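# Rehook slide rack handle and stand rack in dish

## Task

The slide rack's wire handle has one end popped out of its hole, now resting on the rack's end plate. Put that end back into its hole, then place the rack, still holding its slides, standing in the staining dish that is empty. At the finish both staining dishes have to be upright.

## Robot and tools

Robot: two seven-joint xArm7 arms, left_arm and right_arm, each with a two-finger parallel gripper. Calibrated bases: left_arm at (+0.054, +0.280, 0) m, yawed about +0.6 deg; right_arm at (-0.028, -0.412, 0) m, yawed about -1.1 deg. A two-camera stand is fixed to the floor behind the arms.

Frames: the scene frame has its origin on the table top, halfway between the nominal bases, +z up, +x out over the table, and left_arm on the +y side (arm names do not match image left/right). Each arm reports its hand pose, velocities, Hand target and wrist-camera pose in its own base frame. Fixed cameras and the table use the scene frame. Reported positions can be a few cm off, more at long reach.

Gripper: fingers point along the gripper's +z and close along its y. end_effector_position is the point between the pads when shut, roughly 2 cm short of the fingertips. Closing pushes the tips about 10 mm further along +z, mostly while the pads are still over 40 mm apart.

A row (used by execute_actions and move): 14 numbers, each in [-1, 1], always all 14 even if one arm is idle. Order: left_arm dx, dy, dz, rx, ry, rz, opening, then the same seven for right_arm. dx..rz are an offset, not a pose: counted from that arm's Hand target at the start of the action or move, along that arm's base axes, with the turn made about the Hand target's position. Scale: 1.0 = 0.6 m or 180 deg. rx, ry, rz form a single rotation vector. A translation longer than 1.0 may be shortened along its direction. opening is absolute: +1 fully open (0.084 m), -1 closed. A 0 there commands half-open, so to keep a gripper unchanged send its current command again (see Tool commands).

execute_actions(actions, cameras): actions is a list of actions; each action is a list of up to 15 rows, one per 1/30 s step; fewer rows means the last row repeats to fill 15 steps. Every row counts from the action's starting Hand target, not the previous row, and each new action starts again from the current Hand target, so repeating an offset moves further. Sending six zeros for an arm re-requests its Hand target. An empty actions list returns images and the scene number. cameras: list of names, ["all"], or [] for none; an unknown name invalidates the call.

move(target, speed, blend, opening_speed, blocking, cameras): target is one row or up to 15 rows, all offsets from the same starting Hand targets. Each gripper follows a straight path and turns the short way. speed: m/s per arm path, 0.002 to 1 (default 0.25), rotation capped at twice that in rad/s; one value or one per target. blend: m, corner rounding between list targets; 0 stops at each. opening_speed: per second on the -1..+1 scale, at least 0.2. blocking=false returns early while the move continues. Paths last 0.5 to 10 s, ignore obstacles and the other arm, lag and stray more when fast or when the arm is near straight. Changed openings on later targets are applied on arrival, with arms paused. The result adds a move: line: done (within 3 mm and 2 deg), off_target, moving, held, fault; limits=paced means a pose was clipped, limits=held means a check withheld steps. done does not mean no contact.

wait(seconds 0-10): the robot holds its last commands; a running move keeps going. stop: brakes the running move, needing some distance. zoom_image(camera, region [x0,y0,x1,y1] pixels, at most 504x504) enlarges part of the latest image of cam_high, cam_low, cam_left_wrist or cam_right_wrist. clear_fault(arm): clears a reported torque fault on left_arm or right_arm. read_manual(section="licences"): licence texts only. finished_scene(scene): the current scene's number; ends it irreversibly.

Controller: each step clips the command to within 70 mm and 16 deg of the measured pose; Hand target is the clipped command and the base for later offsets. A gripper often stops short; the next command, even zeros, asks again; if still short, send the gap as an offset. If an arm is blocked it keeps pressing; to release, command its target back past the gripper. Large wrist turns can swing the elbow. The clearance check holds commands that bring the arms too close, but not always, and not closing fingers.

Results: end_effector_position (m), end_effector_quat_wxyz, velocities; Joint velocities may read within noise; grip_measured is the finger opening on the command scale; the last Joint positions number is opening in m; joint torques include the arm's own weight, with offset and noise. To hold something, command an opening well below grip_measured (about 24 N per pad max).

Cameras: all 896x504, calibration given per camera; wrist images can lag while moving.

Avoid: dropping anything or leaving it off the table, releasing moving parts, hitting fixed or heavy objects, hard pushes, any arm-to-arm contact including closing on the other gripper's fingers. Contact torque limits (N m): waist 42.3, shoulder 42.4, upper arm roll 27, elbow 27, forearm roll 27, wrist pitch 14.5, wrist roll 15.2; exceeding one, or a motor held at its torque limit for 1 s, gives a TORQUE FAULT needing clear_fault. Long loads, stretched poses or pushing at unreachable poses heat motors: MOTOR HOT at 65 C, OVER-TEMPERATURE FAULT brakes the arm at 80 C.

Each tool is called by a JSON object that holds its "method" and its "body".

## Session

{"method": "execute_actions", "body": {"actions": []}}

Scene clock: 0.00 s.
left_arm: end_effector_position=(+0.6572, -0.3293, +0.3114) grip_measured=+1.00 end_effector_quat_wxyz=(-0.194, +0.651, -0.564, +0.469) | right_arm: end_effector_position=(+0.1483, +0.1849, +0.3817) grip_measured=+1.00 end_effector_quat_wxyz=(-0.415, +0.272, +0.816, -0.297)
Joint positions: left_arm=[-0.617 0.412 0.288 1.45 1.166 -0.031 -0.174 0.084] | right_arm=[1.188 -0.027 -0.615 1.333 0.341 2.378 -1.8 0.084]
Joint velocities: within noise
Joint torques (N m): no reading
Hand target: left_arm +0.6572, -0.3293, +0.3114; -0.194, +0.651, -0.564, +0.469 | right_arm +0.1483, +0.1849, +0.3817; -0.415, +0.272, +0.816, -0.297
Tool commands: left_gripper/opening=+1.0 right_gripper/opening=+1.0
camera_calibration:
cam_left_wrist: T_world_to_cam=[[-0.551948, -0.288561, -0.782359, 0.545381], [0.139641, 0.892984, -0.427879, 0.412268], [0.822103, -0.345417, -0.452586, -0.385305], [0, 0, 0, 1]] pos_world=[0.560213, -0.343863, 0.428701]
cam_right_wrist: T_world_to_cam=[[0.185537, 0.682448, -0.706994, 0.148195], [0.465794, -0.694598, -0.548243, 0.34499], [-0.865224, -0.227594, -0.446754, 0.46926], [0, 0, 0, 1]] pos_world=[0.217825, 0.245295, 0.503555]

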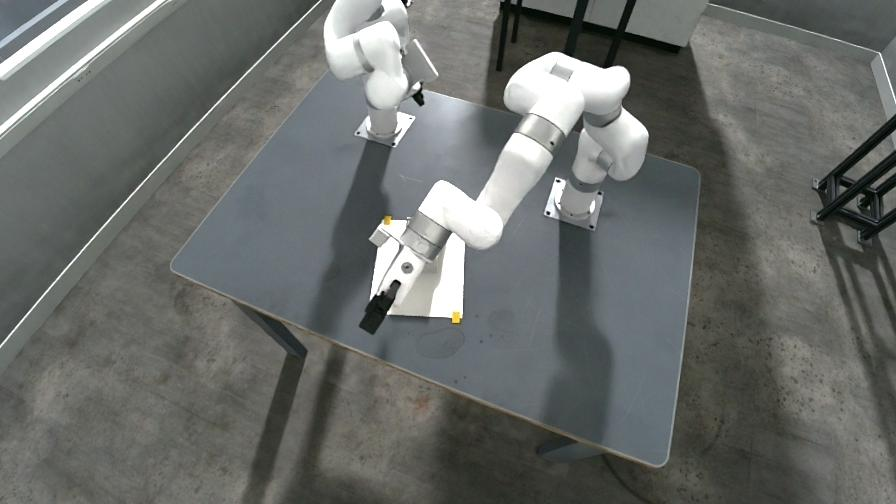

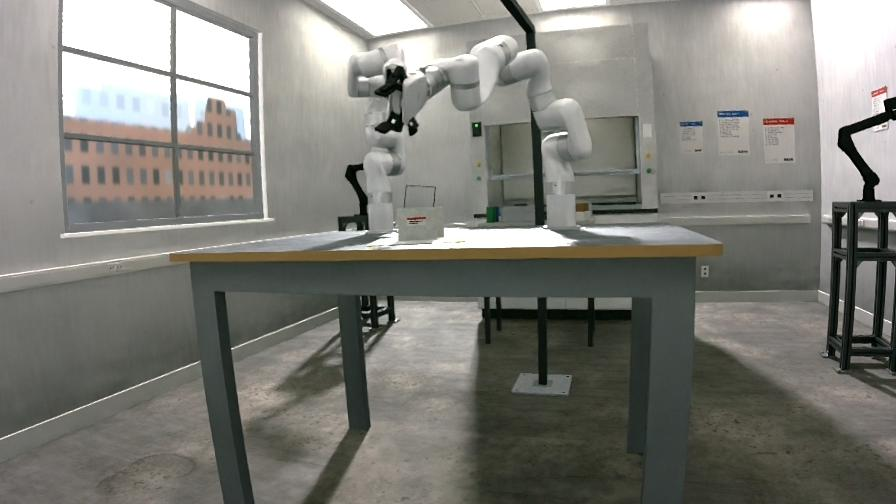

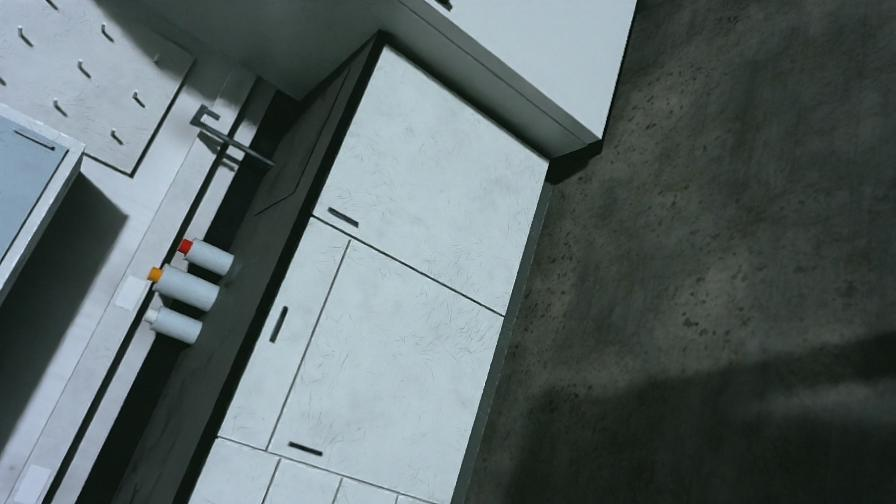

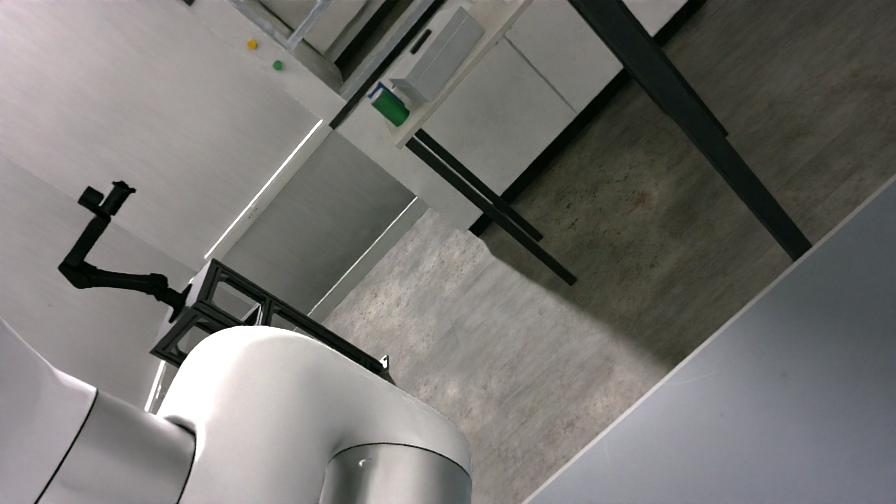

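{"method": "zoom_image", "body": {"camera": "cam_high", "region": [350, 200, 490, 340]}}

{"method": "zoom_image", "body": {"camera": "cam_low", "region": [350, 170, 490, 260]}}

Scaled by 3.600 from the camera's 896x504 image, which has a finer 1280x720 frame.

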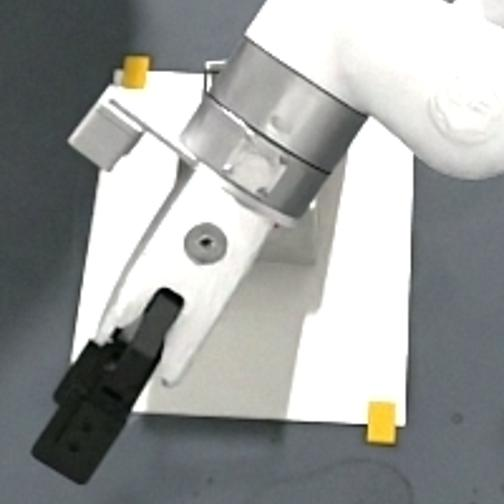

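Scaled by 3.600 from the camera's 896x504 image, which has a finer 1280x720 frame.

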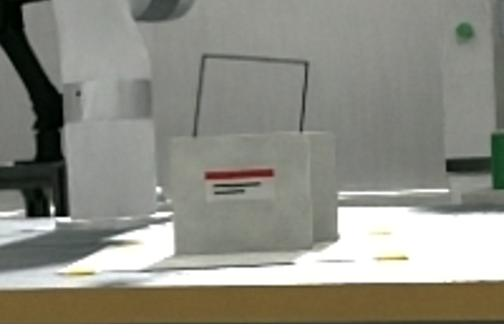

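{"method": "move", "body": {"target": [[-0.417,0.333,0.083,0,0,0,1, 0,0,0.1,0,0,0,1],[-0.417,0.333,0.083,0,0,0,1, 0.55,0.142,0.0,0.1003,-0.3237,0,1]], "speed": [0.3,0.3], "blend": 0.03, "cameras": ["all"]}}

Scene clock: 19.30 s.
left_arm: end_effector_position=(+0.4070, -0.1295, +0.3612) grip_measured=+1.00 end_effector_quat_wxyz=(-0.194, +0.651, -0.564, +0.469) | right_arm: end_effector_position=(+0.4783, +0.2701, +0.3817) grip_measured=+1.00 end_effector_quat_wxyz=(-0.003, +0.316, +0.949, -0.001)
Joint positions: left_arm=[-0.69 -0.821 0.506 0.412 1.206 0.192 0.224 0.084] | right_arm=[1.022 0.377 -0.715 1.964 0.247 1.677 -2.131 0.084]
Joint torques (N m): left_arm=[-0.93 -4.54 -2.84 12.4 -1.42 -1.96 0.47] | right_arm=[-0.89 -27.46 -3.98 10.39 0.12 -1.91 -0.43]
Hand target: left_arm +0.4070, -0.1295, +0.3612; -0.194, +0.651, -0.564, +0.469 | right_arm +0.4783, +0.2701, +0.3817; -0.003, +0.316, +0.949, -0.001
Off the commanded pose: left_arm 0.000 m, 0 deg | right_arm 0.000 m, 0 deg.
move: done
camera_calibration:
cam_left_wrist: T_world_to_cam=[[-0.551948, -0.288561, -0.782359, 0.5039], [0.139641, 0.892984, -0.427879, 0.290096], [0.822103, -0.345417, -0.452586, -0.0880619], [0, 0, 0, 1]] pos_world=[0.310013, -0.144063, 0.478501]
cam_right_wrist: T_world_to_cam=[[0.589616, 0.807608, -0.0110687, -0.46383], [0.806002, -0.589217, -0.0564285, -0.128468], [-0.052094, 0.0243498, -0.998345, 0.527725], [0, 0, 0, 1]] pos_world=[0.404518, 0.286047, 0.514469]

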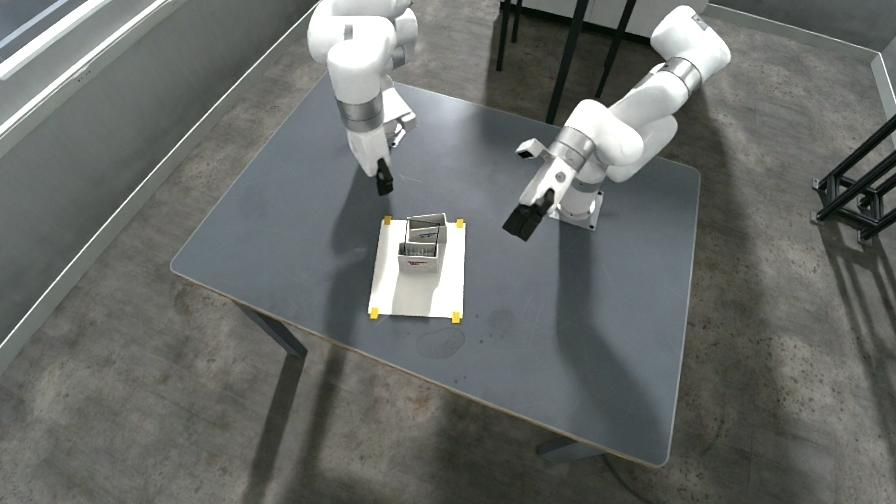

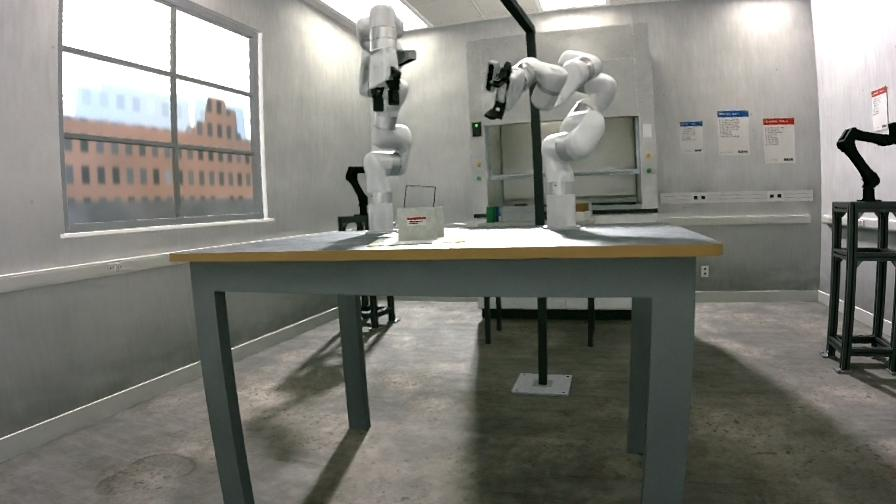

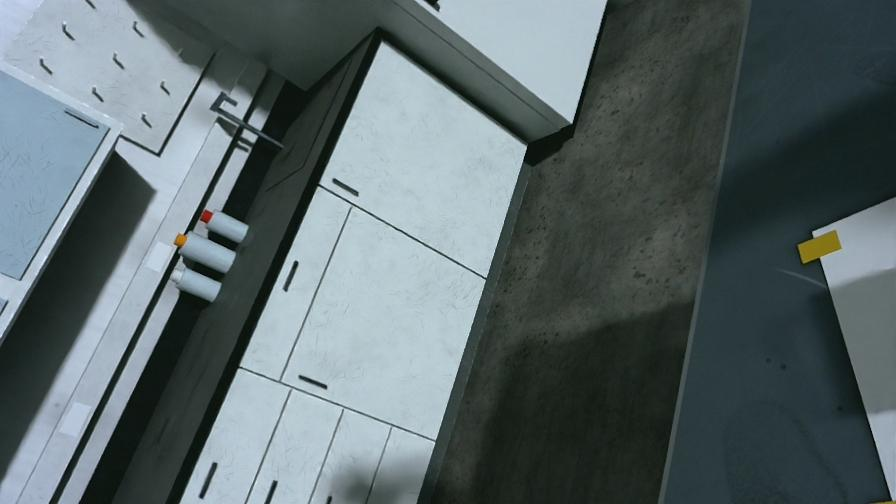

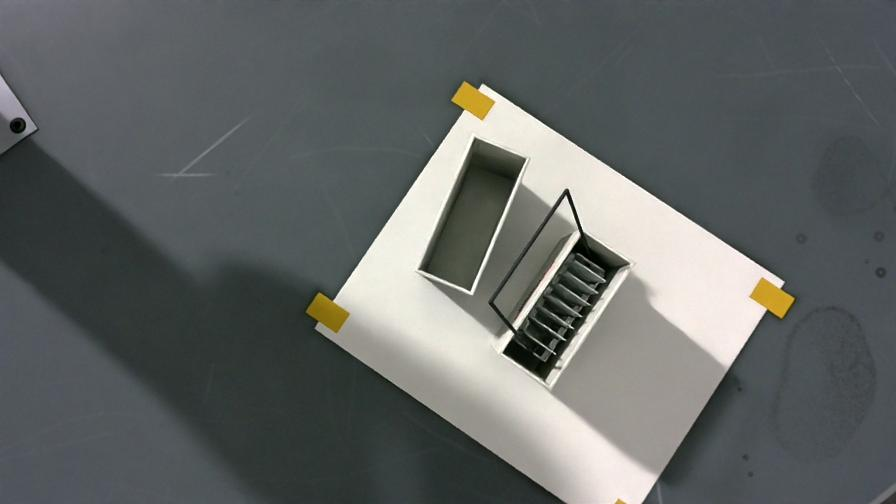

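{"method": "zoom_image", "body": {"camera": "cam_right_wrist", "region": [480, 180, 640, 400]}}

{"method": "zoom_image", "body": {"camera": "cam_right_wrist", "region": [555, 225, 625, 295]}}

{"method": "zoom_image", "body": {"camera": "cam_right_wrist", "region": [490, 310, 570, 390]}}

Scaled by 2.291 from the camera's 896x504 image, which has a finer 1280x720 frame.

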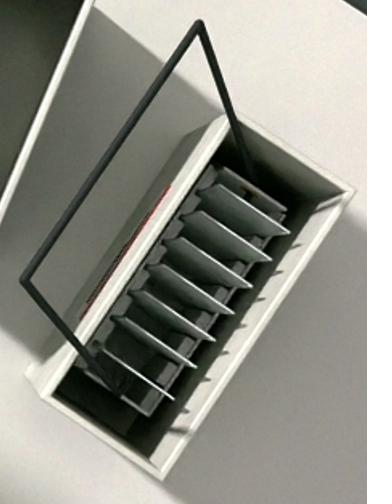

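Scaled by 7.200 from the camera's 896x504 image, which has a finer 1280x720 frame.

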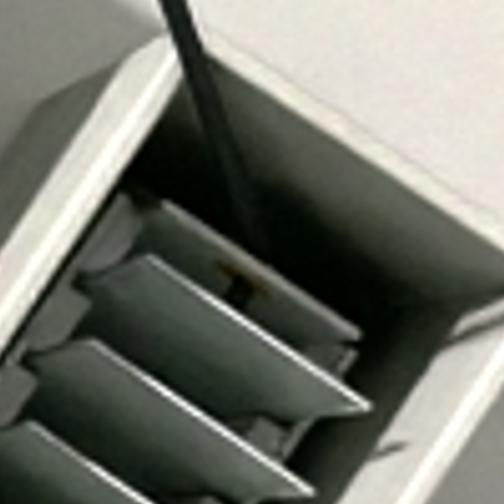

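Scaled by 6.300 from the camera's 896x504 image, which has a finer 1280x720 frame.

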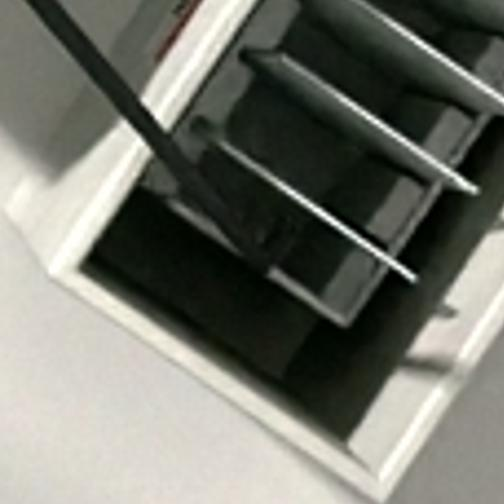

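{"method": "move", "body": {"target": [-0.1922,-0.2098,-0.3527,-0.1603,0.0698,-0.139,0, -0.061,0.0507,-0.2862,-0.1016,-0.0243,-0.6905,0], "speed": 0.2, "cameras": ["all"]}}

Scene clock: 172.97 s.
left_arm: end_effector_position=(+0.2917, -0.2553, +0.1496) grip_measured=-0.01 end_effector_quat_wxyz=(+0.139, +0.589, -0.574, +0.552) | right_arm: end_effector_position=(+0.4417, +0.3006, +0.2099) grip_measured=-0.01 end_effector_quat_wxyz=(+0.068, +0.979, +0.155, -0.111)
Joint positions: left_arm=[-0.399 0.388 0.125 0.139 0.709 -1.425 0.657 0.044] | right_arm=[1.297 0.665 -0.992 1.723 0.453 1.594 -0.017 0.044]
Joint torques (N m): left_arm=[-0.67 -17.54 -0.76 2.38 -0.48 -3.52 0.51] | right_arm=[0.07 -29.77 -9.12 9.57 -0.03 -1.17 0.3]
Hand target: left_arm +0.2916, -0.2553, +0.1496; +0.139, +0.589, -0.574, +0.552 | right_arm +0.4417, +0.3006, +0.2099; +0.068, +0.979, +0.155, -0.111
Off the commanded pose: left_arm 0.000 m, 0 deg | right_arm 0.000 m, 0 deg.
move: done
camera_calibration:
cam_left_wrist: T_world_to_cam=[[-0.829696, -0.302548, -0.469115, 0.268912], [0.30364, 0.460576, -0.83407, 0.230582], [0.468409, -0.834467, -0.290272, -0.178409], [0, 0, 0, 1]] pos_world=[0.23667, -0.173718, 0.266685]
cam_right_wrist: T_world_to_cam=[[0.328446, -0.940342, 0.0887675, 0.15105], [-0.932395, -0.307782, 0.189496, 0.540976], [-0.15087, -0.145006, -0.977861, 0.443884], [0, 0, 0, 1]] pos_world=[0.521761, 0.372907, 0.318136]

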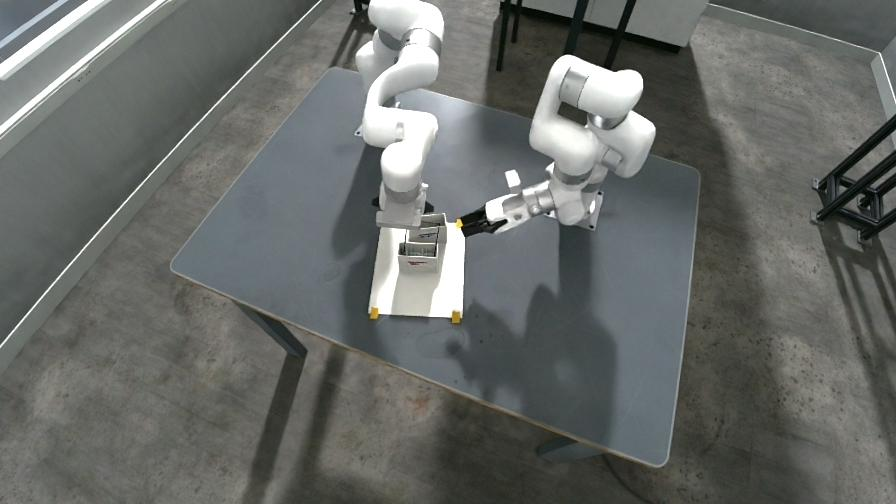

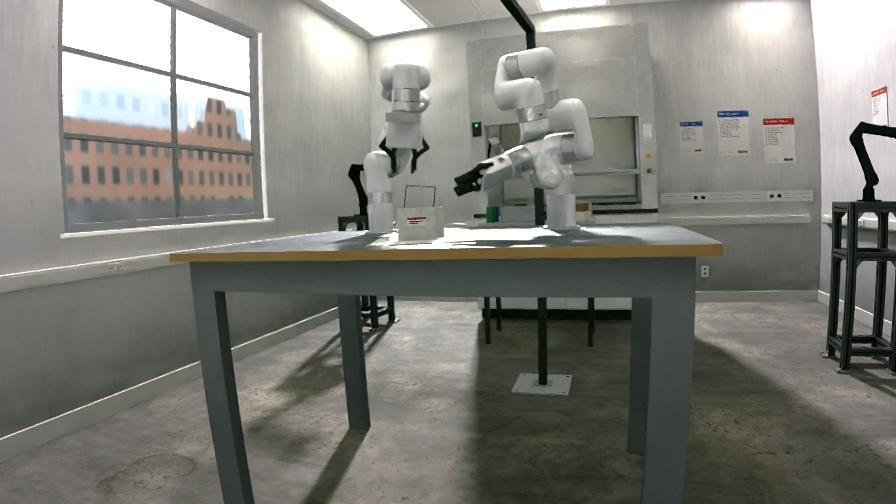

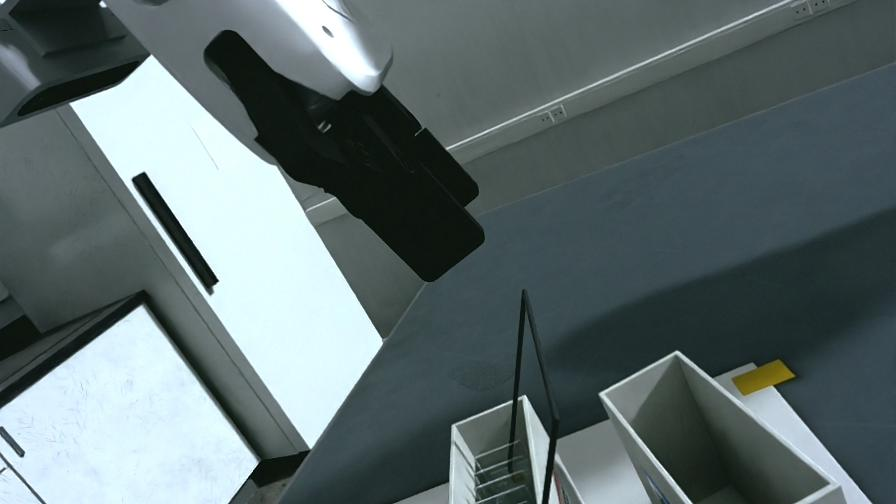

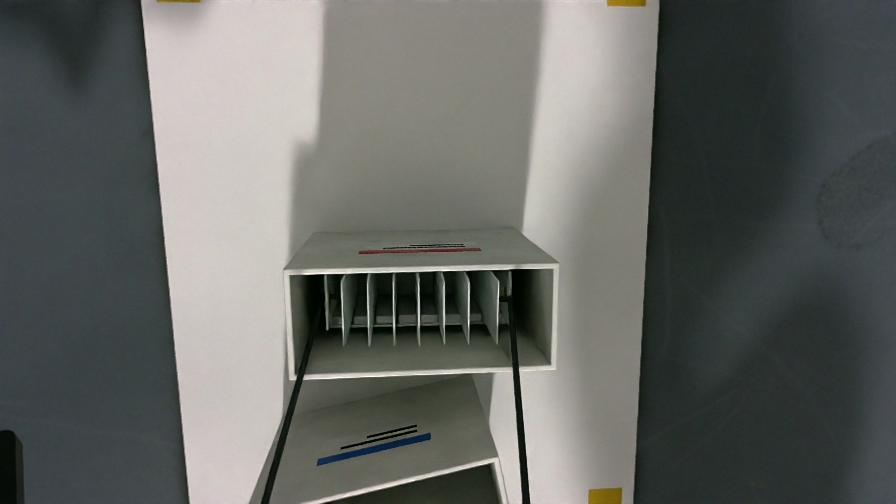

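{"method": "zoom_image", "body": {"camera": "cam_right_wrist", "region": [460, 255, 560, 385]}}

{"method": "zoom_image", "body": {"camera": "cam_right_wrist", "region": [280, 255, 380, 385]}}

{"method": "zoom_image", "body": {"camera": "cam_left_wrist", "region": [430, 270, 600, 504]}}

Scaled by 3.877 from the camera's 896x504 image, which has a finer 1280x720 frame.

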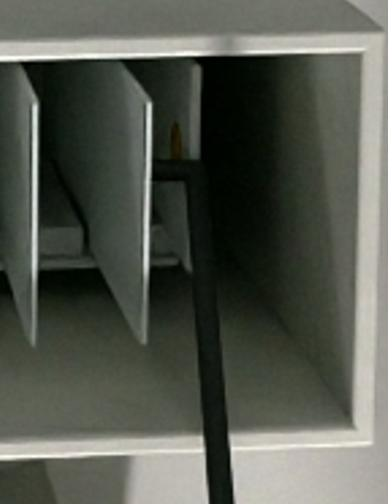

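Scaled by 3.877 from the camera's 896x504 image, which has a finer 1280x720 frame.

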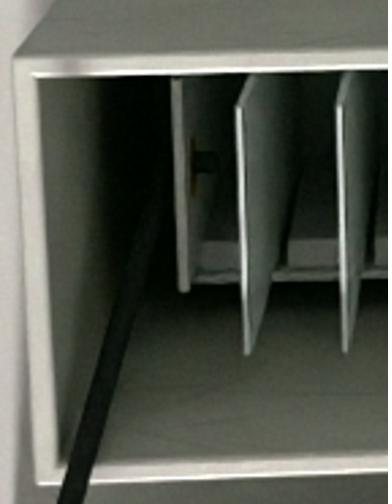

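Scaled by 2.154 from the camera's 896x504 image, which has a finer 1280x720 frame.

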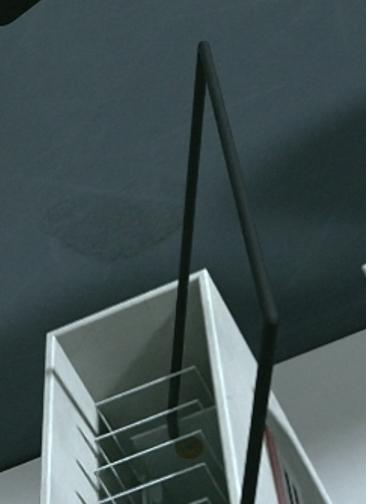

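{"method": "move", "body": {"target": [0.0713,-0.12,-0.053,0,0,0,-0.2, -0.005,-0.0028,-0.1417,0,0,0,-0.2], "speed": 0.1, "cameras": ["cam_left_wrist","cam_right_wrist"]}}

Scene clock: 217.93 s.
left_arm: end_effector_position=(+0.3344, -0.3273, +0.1178) grip_measured=-0.21 end_effector_quat_wxyz=(+0.139, +0.589, -0.574, +0.552) | right_arm: end_effector_position=(+0.4388, +0.2989, +0.1249) grip_measured=-0.21 end_effector_quat_wxyz=(+0.068, +0.979, +0.155, -0.111)
Joint positions: left_arm=[-0.509 0.565 -0.003 0.395 0.484 -1.359 0.611 0.035] | right_arm=[1.317 0.734 -0.95 1.561 0.515 1.397 -0.051 0.035]
Joint torques (N m): left_arm=[-0.82 -22.85 -1.3 3.2 -0.68 -2.65 -0.26] | right_arm=[-0.95 -30.17 -9.16 9.17 -0.02 -1.51 -0.34]
Hand target: left_arm +0.3344, -0.3273, +0.1178; +0.139, +0.589, -0.574, +0.552 | right_arm +0.4387, +0.2989, +0.1249; +0.068, +0.979, +0.155, -0.111
Off the commanded pose: left_arm 0.000 m, 0 deg | right_arm 0.000 m, 0 deg.
move: done
camera_calibration:
cam_left_wrist: T_world_to_cam=[[-0.829722, -0.302586, -0.469046, 0.267703], [0.30357, 0.460551, -0.834109, 0.224246], [0.468409, -0.834467, -0.290273, -0.267769], [0, 0, 0, 1]] pos_world=[0.27947, -0.245718, 0.234884]
cam_right_wrist: T_world_to_cam=[[0.328412, -0.94035, 0.0888072, 0.157993], [-0.932423, -0.307756, 0.189401, 0.55379], [-0.150773, -0.145008, -0.977875, 0.360021], [0, 0, 0, 1]] pos_world=[0.518761, 0.371207, 0.233136]
Images, in order (width x height): cam_left_wrist 896x504, cam_right_wrist 896x504.

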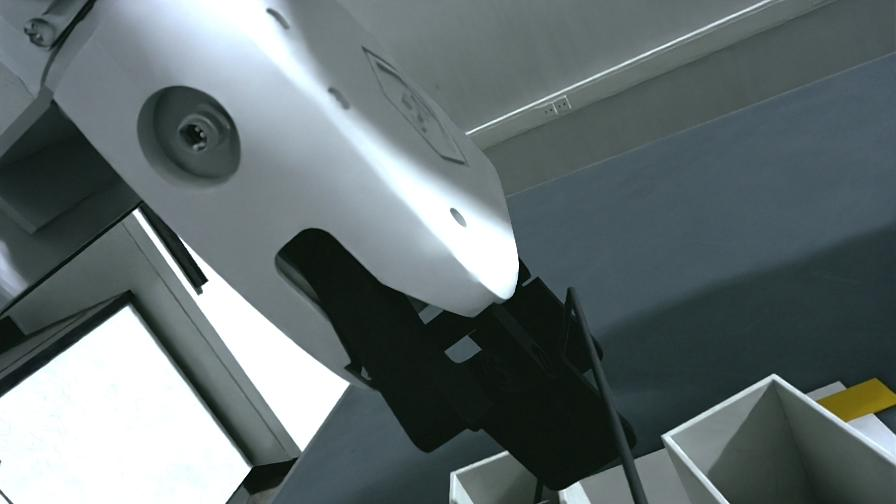

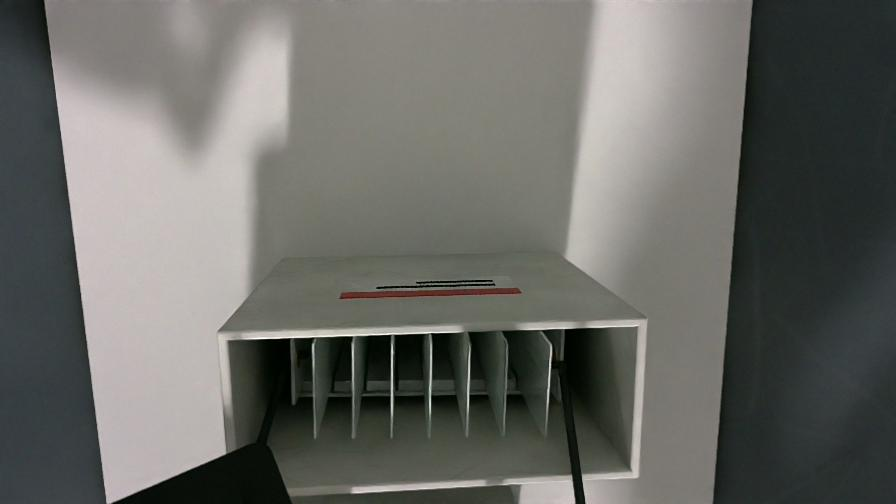

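{"method": "move", "body": {"target": [0,0,0,0,0,0,-1, 0,0,0,0,0,0,-1], "opening_speed": 0.6, "cameras": ["cam_left_wrist","cam_right_wrist"]}}

{"method": "zoom_image", "body": {"camera": "cam_right_wrist", "region": [530, 315, 660, 445]}}

{"method": "zoom_image", "body": {"camera": "cam_right_wrist", "region": [220, 320, 340, 440]}}

Scene clock: 225.23 s.
left_arm: end_effector_position=(+0.3344, -0.3274, +0.1178) grip_measured=-0.96 end_effector_quat_wxyz=(+0.139, +0.589, -0.574, +0.552) | right_arm: end_effector_position=(+0.4387, +0.2989, +0.1249) grip_measured=-0.95 end_effector_quat_wxyz=(+0.068, +0.979, +0.155, -0.111)
Joint positions: left_arm=[-0.509 0.565 -0.003 0.395 0.484 -1.359 0.611 0.002] | right_arm=[1.317 0.734 -0.95 1.561 0.515 1.397 -0.051 0.002]
Joint torques (N m): left_arm=[0.75 -23.42 -0.31 2.85 -0.64 -2.93 -0.23] | right_arm=[-0.86 -30.64 -9.52 9.02 -0.22 -1.13 -0.36]
Hand target: left_arm +0.3344, -0.3273, +0.1178; +0.139, +0.589, -0.574, +0.552 | right_arm +0.4387, +0.2989, +0.1249; +0.068, +0.979, +0.155, -0.111
Off the commanded pose: left_arm 0.000 m, 0 deg | right_arm 0.000 m, 0 deg.
move: done
camera_calibration:
cam_left_wrist: T_world_to_cam=[[-0.82971, -0.302523, -0.469106, 0.267699], [0.303661, 0.460537, -0.834084, 0.224258], [0.46837, -0.834497, -0.290248, -0.267855], [0, 0, 0, 1]] pos_world=[0.27947, -0.245818, 0.234885]
cam_right_wrist: T_world_to_cam=[[0.328443, -0.94034, 0.0888013, 0.157975], [-0.932412, -0.307787, 0.189404, 0.553795], [-0.150773, -0.145008, -0.977875, 0.360021], [0, 0, 0, 1]] pos_world=[0.518761, 0.371207, 0.233136]
Images, in order (width x height): cam_left_wrist 896x504, cam_right_wrist 896x504.

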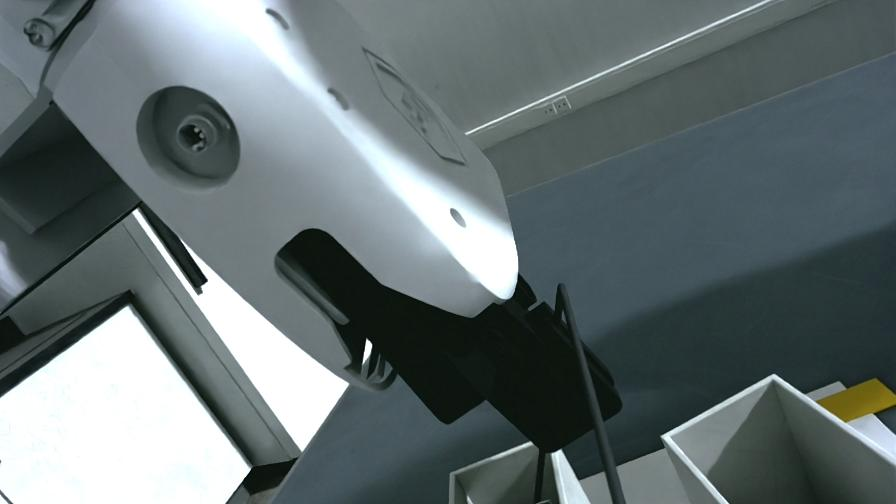

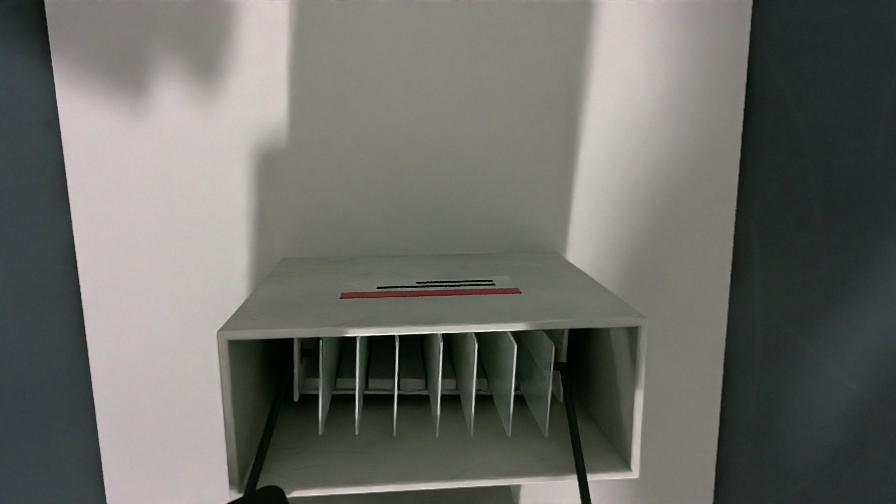

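Scaled by 3.877 from the camera's 896x504 image, which has a finer 1280x720 frame.

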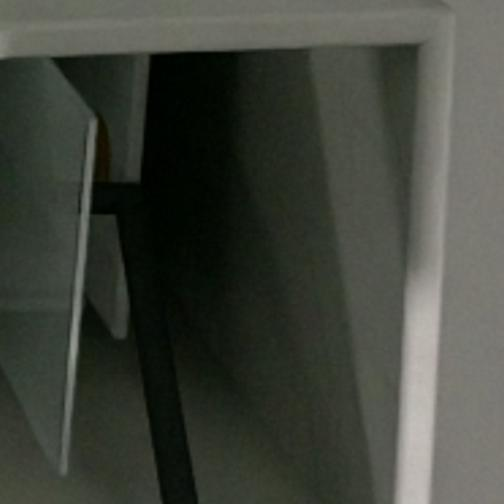

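Scaled by 4.200 from the camera's 896x504 image, which has a finer 1280x720 frame.

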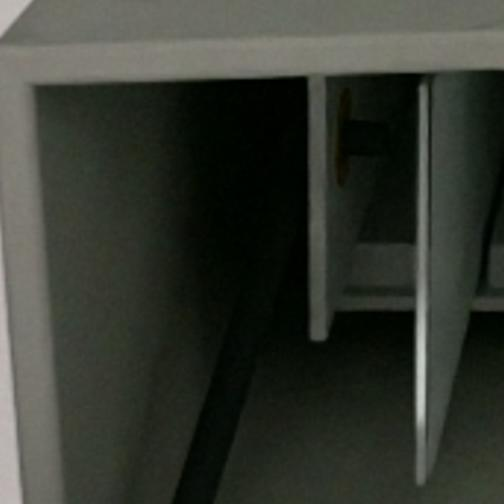

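{"method": "move", "body": {"target": [0.0063,0.0055,0.0033,-0.01662,0.01848,0.0004,-1, 0.0053,0.0025,0.0143,-0.04302,0.0085,-0.01333,-1], "speed": 0.05, "cameras": ["cam_right_wrist"]}}

{"method": "zoom_image", "body": {"camera": "cam_right_wrist", "region": [520, 300, 650, 430]}}

{"method": "zoom_image", "body": {"camera": "cam_right_wrist", "region": [180, 300, 310, 430]}}

Scene clock: 267.47 s.
left_arm: end_effector_position=(+0.3382, -0.3240, +0.1198) grip_measured=-0.96 end_effector_quat_wxyz=(+0.170, +0.601, -0.555, +0.549) | right_arm: end_effector_position=(+0.4419, +0.3004, +0.1335) grip_measured=-0.95 end_effector_quat_wxyz=(+0.129, +0.974, +0.127, -0.135)
Joint positions: left_arm=[-0.463 0.575 -0.001 0.413 0.557 -1.362 0.535 0.002] | right_arm=[1.266 0.833 -0.942 1.742 0.467 1.562 0.046 0.002]
Joint torques (N m): left_arm=[5.78 -19.96 3.03 0.26 -0.69 -2.26 -0.36] | right_arm=[-6.15 -33.04 -15.32 7.61 -3.38 -0.58 0.12]
Hand target: left_arm +0.3382, -0.3240, +0.1198; +0.170, +0.601, -0.555, +0.549 | right_arm +0.4419, +0.3004, +0.1335; +0.129, +0.974, +0.127, -0.135
Off the commanded pose: left_arm 0.000 m, 0 deg | right_arm 0.000 m, 0 deg.
move: done
camera_calibration:
cam_right_wrist: T_world_to_cam=[[0.293104, -0.933333, 0.207315, 0.155331], [-0.93797, -0.238705, 0.251459, 0.529029], [-0.185208, -0.268158, -0.945404, 0.416995], [0, 0, 0, 1]] pos_world=[0.527916, 0.383078, 0.228997]
Images, in order (width x height): cam_right_wrist 896x504.

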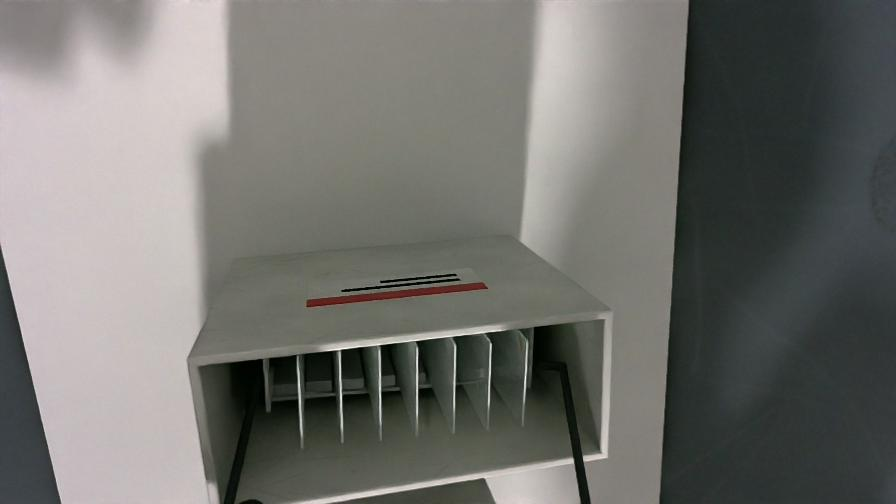

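Scaled by 3.877 from the camera's 896x504 image, which has a finer 1280x720 frame.

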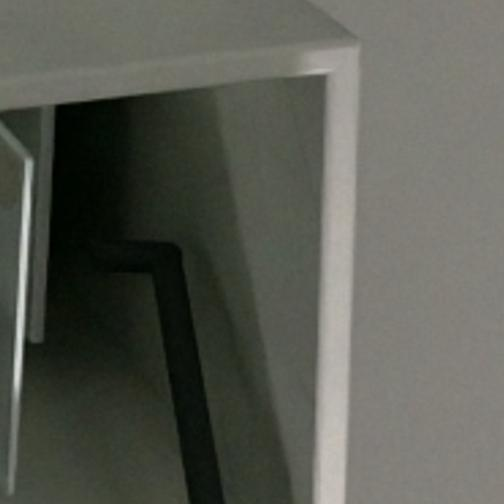

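Scaled by 3.877 from the camera's 896x504 image, which has a finer 1280x720 frame.

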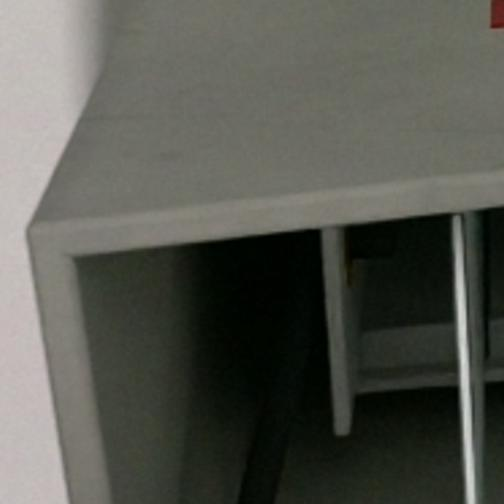

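{"method": "move", "body": {"target": [0.00252,-0.00916,0.00103,0.02679,0.00738,0,-1,0.00323,-0.01052,-0.01125,0.02656,0.00817,0,-1], "speed": 0.04, "cameras": ["cam_right_wrist"]}}

Scene clock: 293.87 s.
left_arm: end_effector_position=(+0.3397, -0.3295, +0.1204) grip_measured=-0.96 end_effector_quat_wxyz=(+0.151, +0.614, -0.575, +0.518) | right_arm: end_effector_position=(+0.4439, +0.2941, +0.1267) grip_measured=-0.95 end_effector_quat_wxyz=(+0.087, +0.977, +0.135, -0.142)
Joint positions: left_arm=[-0.487 0.474 0.004 0.396 0.537 -1.209 0.511 0.002] | right_arm=[1.242 0.798 -0.928 1.683 0.513 1.518 -0.016 0.002]
Joint torques (N m): left_arm=[2.98 -23.35 2.95 1.01 -1.45 -1.8 -0.42] | right_arm=[-5.76 -33.99 -14.59 6.7 -2.51 -1.43 -0.5]
Hand target: left_arm +0.3397, -0.3295, +0.1204; +0.151, +0.614, -0.575, +0.518 | right_arm +0.4439, +0.2941, +0.1267; +0.087, +0.977, +0.135, -0.142
Off the commanded pose: left_arm 0.000 m, 0 deg | right_arm 0.000 m, 0 deg.
move: done
camera_calibration:
cam_right_wrist: T_world_to_cam=[[0.29724, -0.947073, 0.121247, 0.163342], [-0.931499, -0.259753, 0.254631, 0.533887], [-0.20966, -0.188628, -0.959407, 0.398436], [0, 0, 0, 1]] pos_world=[0.5323, 0.368531, 0.226513]
Images, in order (width x height): cam_right_wrist 896x504.

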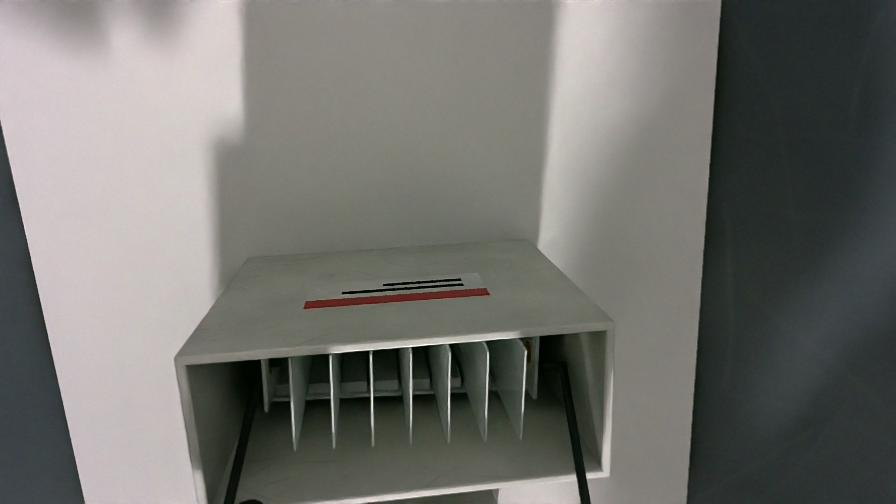

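{"method": "zoom_image", "body": {"camera": "cam_right_wrist", "region": [500, 310, 640, 420]}}

{"method": "zoom_image", "body": {"camera": "cam_right_wrist", "region": [180, 330, 320, 440]}}

Scaled by 3.600 from the camera's 896x504 image, which has a finer 1280x720 frame.

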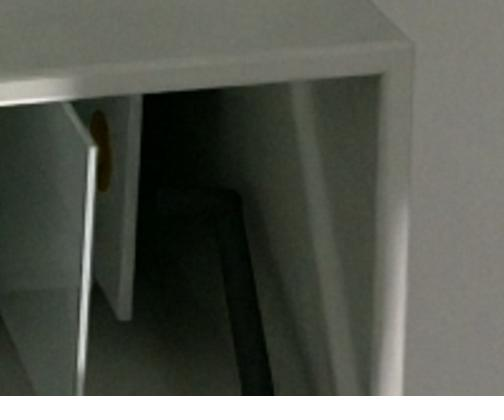

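Scaled by 3.600 from the camera's 896x504 image, which has a finer 1280x720 frame.

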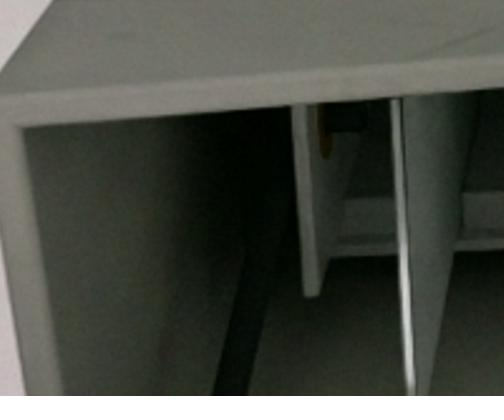

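{"method": "move", "body": {"target": [0.00254,-0.00923,0.00022,0.02679,0.00738,0,-1,0.00293,-0.00955,-0.01217,0.02656,0.00817,0,-1], "speed": 0.04, "cameras": ["cam_right_wrist"]}}

{"method": "zoom_image", "body": {"camera": "cam_right_wrist", "region": [500, 310, 640, 420]}}

{"method": "zoom_image", "body": {"camera": "cam_right_wrist", "region": [180, 330, 320, 440]}}

Scene clock: 315.37 s.
left_arm: end_effector_position=(+0.3412, -0.3351, +0.1205) grip_measured=-0.96 end_effector_quat_wxyz=(+0.132, +0.626, -0.595, +0.486) | right_arm: end_effector_position=(+0.4456, +0.2883, +0.1194) grip_measured=-0.95 end_effector_quat_wxyz=(+0.044, +0.978, +0.142, -0.149)
Joint positions: left_arm=[-0.51 0.38 0.004 0.391 0.522 -1.048 0.487 0.002] | right_arm=[1.21 0.77 -0.91 1.632 0.562 1.482 -0.082 0.002]
Joint torques (N m): left_arm=[2.59 -23.11 1.85 2.91 -1.58 -1.85 -0.45] | right_arm=[-5.34 -32.73 -13.88 7.05 -2.24 -1.61 -0.48]
Hand target: left_arm +0.3412, -0.3351, +0.1205; +0.132, +0.626, -0.595, +0.486 | right_arm +0.4456, +0.2883, +0.1194; +0.044, +0.978, +0.142, -0.149
Off the commanded pose: left_arm 0.000 m, 0 deg | right_arm 0.000 m, 0 deg.
move: done
camera_calibration:
cam_right_wrist: T_world_to_cam=[[0.29925, -0.953559, 0.0342803, 0.169693], [-0.924935, -0.281066, 0.255925, 0.538974], [-0.234404, -0.108293, -0.966089, 0.379456], [0, 0, 0, 1]] pos_world=[0.536681, 0.354392, 0.222834]
Images, in order (width x height): cam_right_wrist 896x504.

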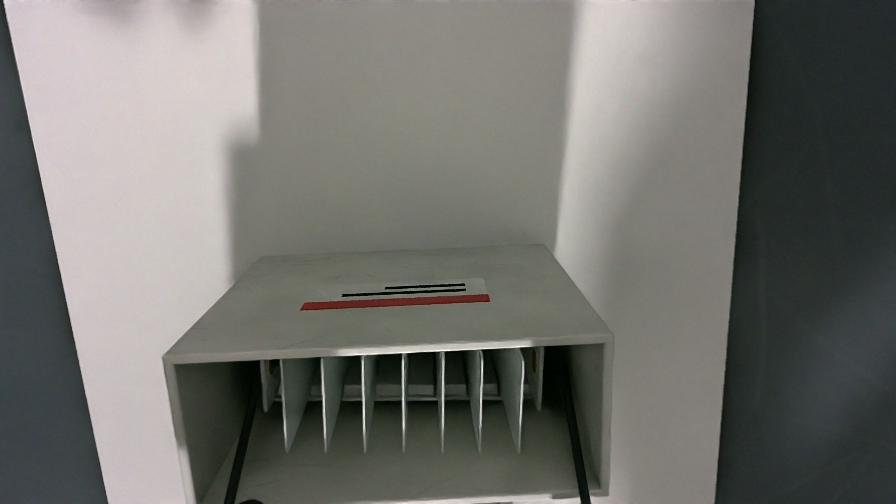

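Scaled by 3.600 from the camera's 896x504 image, which has a finer 1280x720 frame.

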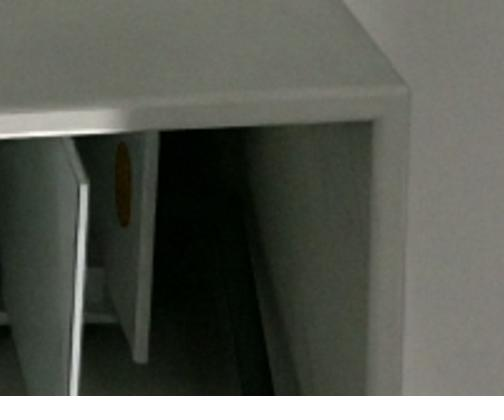

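Scaled by 3.600 from the camera's 896x504 image, which has a finer 1280x720 frame.

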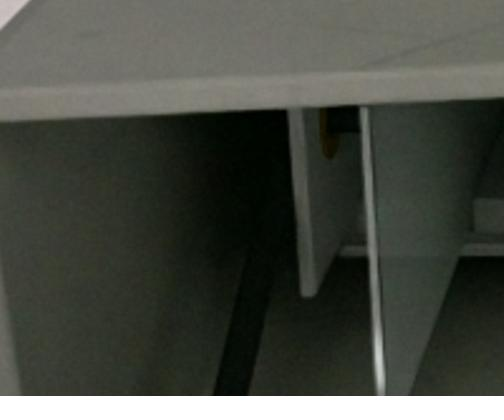

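{"method": "execute_actions", "body": {"actions": [], "cameras": ["cam_left_wrist", "cam_right_wrist", "cam_high"]}}

Scene clock: 344.50 s.
left_arm: end_effector_position=(+0.3412, -0.3351, +0.1205) grip_measured=-0.96 end_effector_quat_wxyz=(+0.132, +0.626, -0.595, +0.486) | right_arm: end_effector_position=(+0.4456, +0.2883, +0.1194) grip_measured=-0.95 end_effector_quat_wxyz=(+0.044, +0.978, +0.142, -0.149)
Joint positions: left_arm=[-0.51 0.38 0.004 0.391 0.522 -1.048 0.487 0.002] | right_arm=[1.21 0.77 -0.91 1.632 0.562 1.482 -0.082 0.002]
Joint velocities: within noise
Joint torques (N m): left_arm=[2.74 -23.34 1.83 2.83 -1.48 -2.04 -0.46] | right_arm=[-5.1 -32.73 -13.79 7.1 -2.17 -1.45 -0.44]
Hand target: left_arm +0.3412, -0.3351, +0.1205; +0.132, +0.626, -0.595, +0.486 | right_arm +0.4456, +0.2883, +0.1194; +0.044, +0.978, +0.142, -0.149
Tool commands: left_gripper/opening=-1.0 right_gripper/opening=-1.0
Off the commanded pose: left_arm 0.000 m, 0 deg | right_arm 0.000 m, 0 deg.
camera_calibration:
cam_left_wrist: T_world_to_cam=[[-0.873639, -0.257564, -0.412813, 0.295571], [0.214491, 0.557669, -0.801872, 0.287097], [0.436747, -0.789092, -0.431956, -0.233593], [0, 0, 0, 1]] pos_world=[0.298664, -0.268303, 0.251329]
cam_right_wrist: T_world_to_cam=[[0.29925, -0.953559, 0.0342803, 0.169693], [-0.924935, -0.281066, 0.255925, 0.538974], [-0.234404, -0.108293, -0.966089, 0.379456], [0, 0, 0, 1]] pos_world=[0.536681, 0.354392, 0.222834]
Images, in order (width x height): cam_high 896x504, cam_left_wrist 896x504, cam_right_wrist 896x504.

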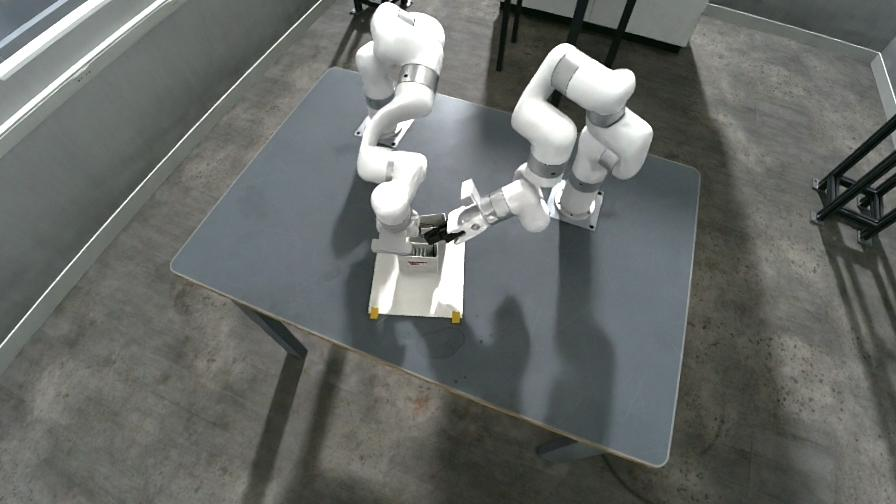

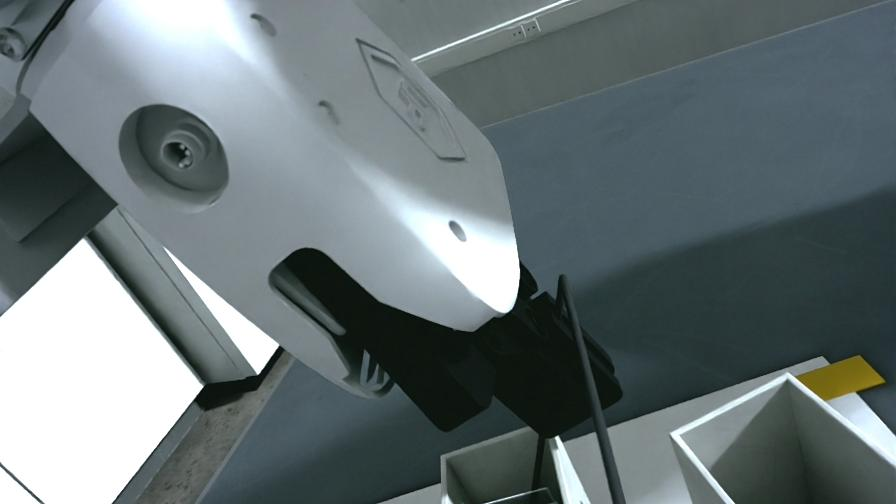

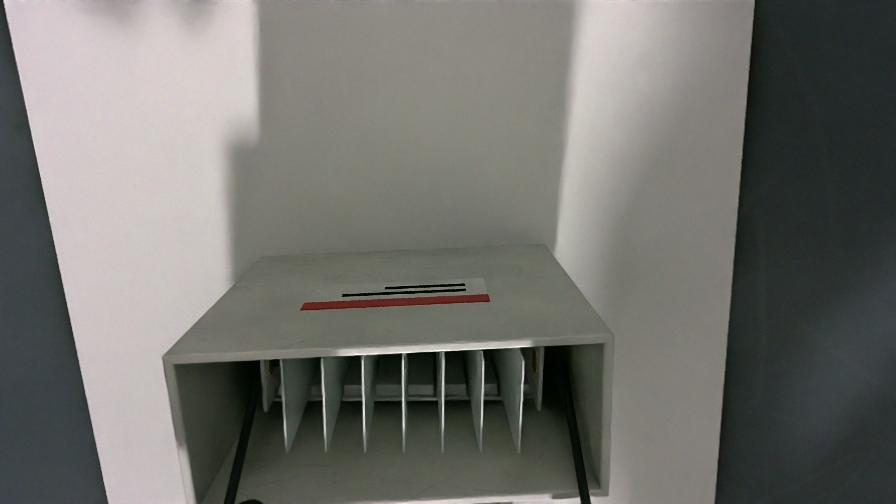

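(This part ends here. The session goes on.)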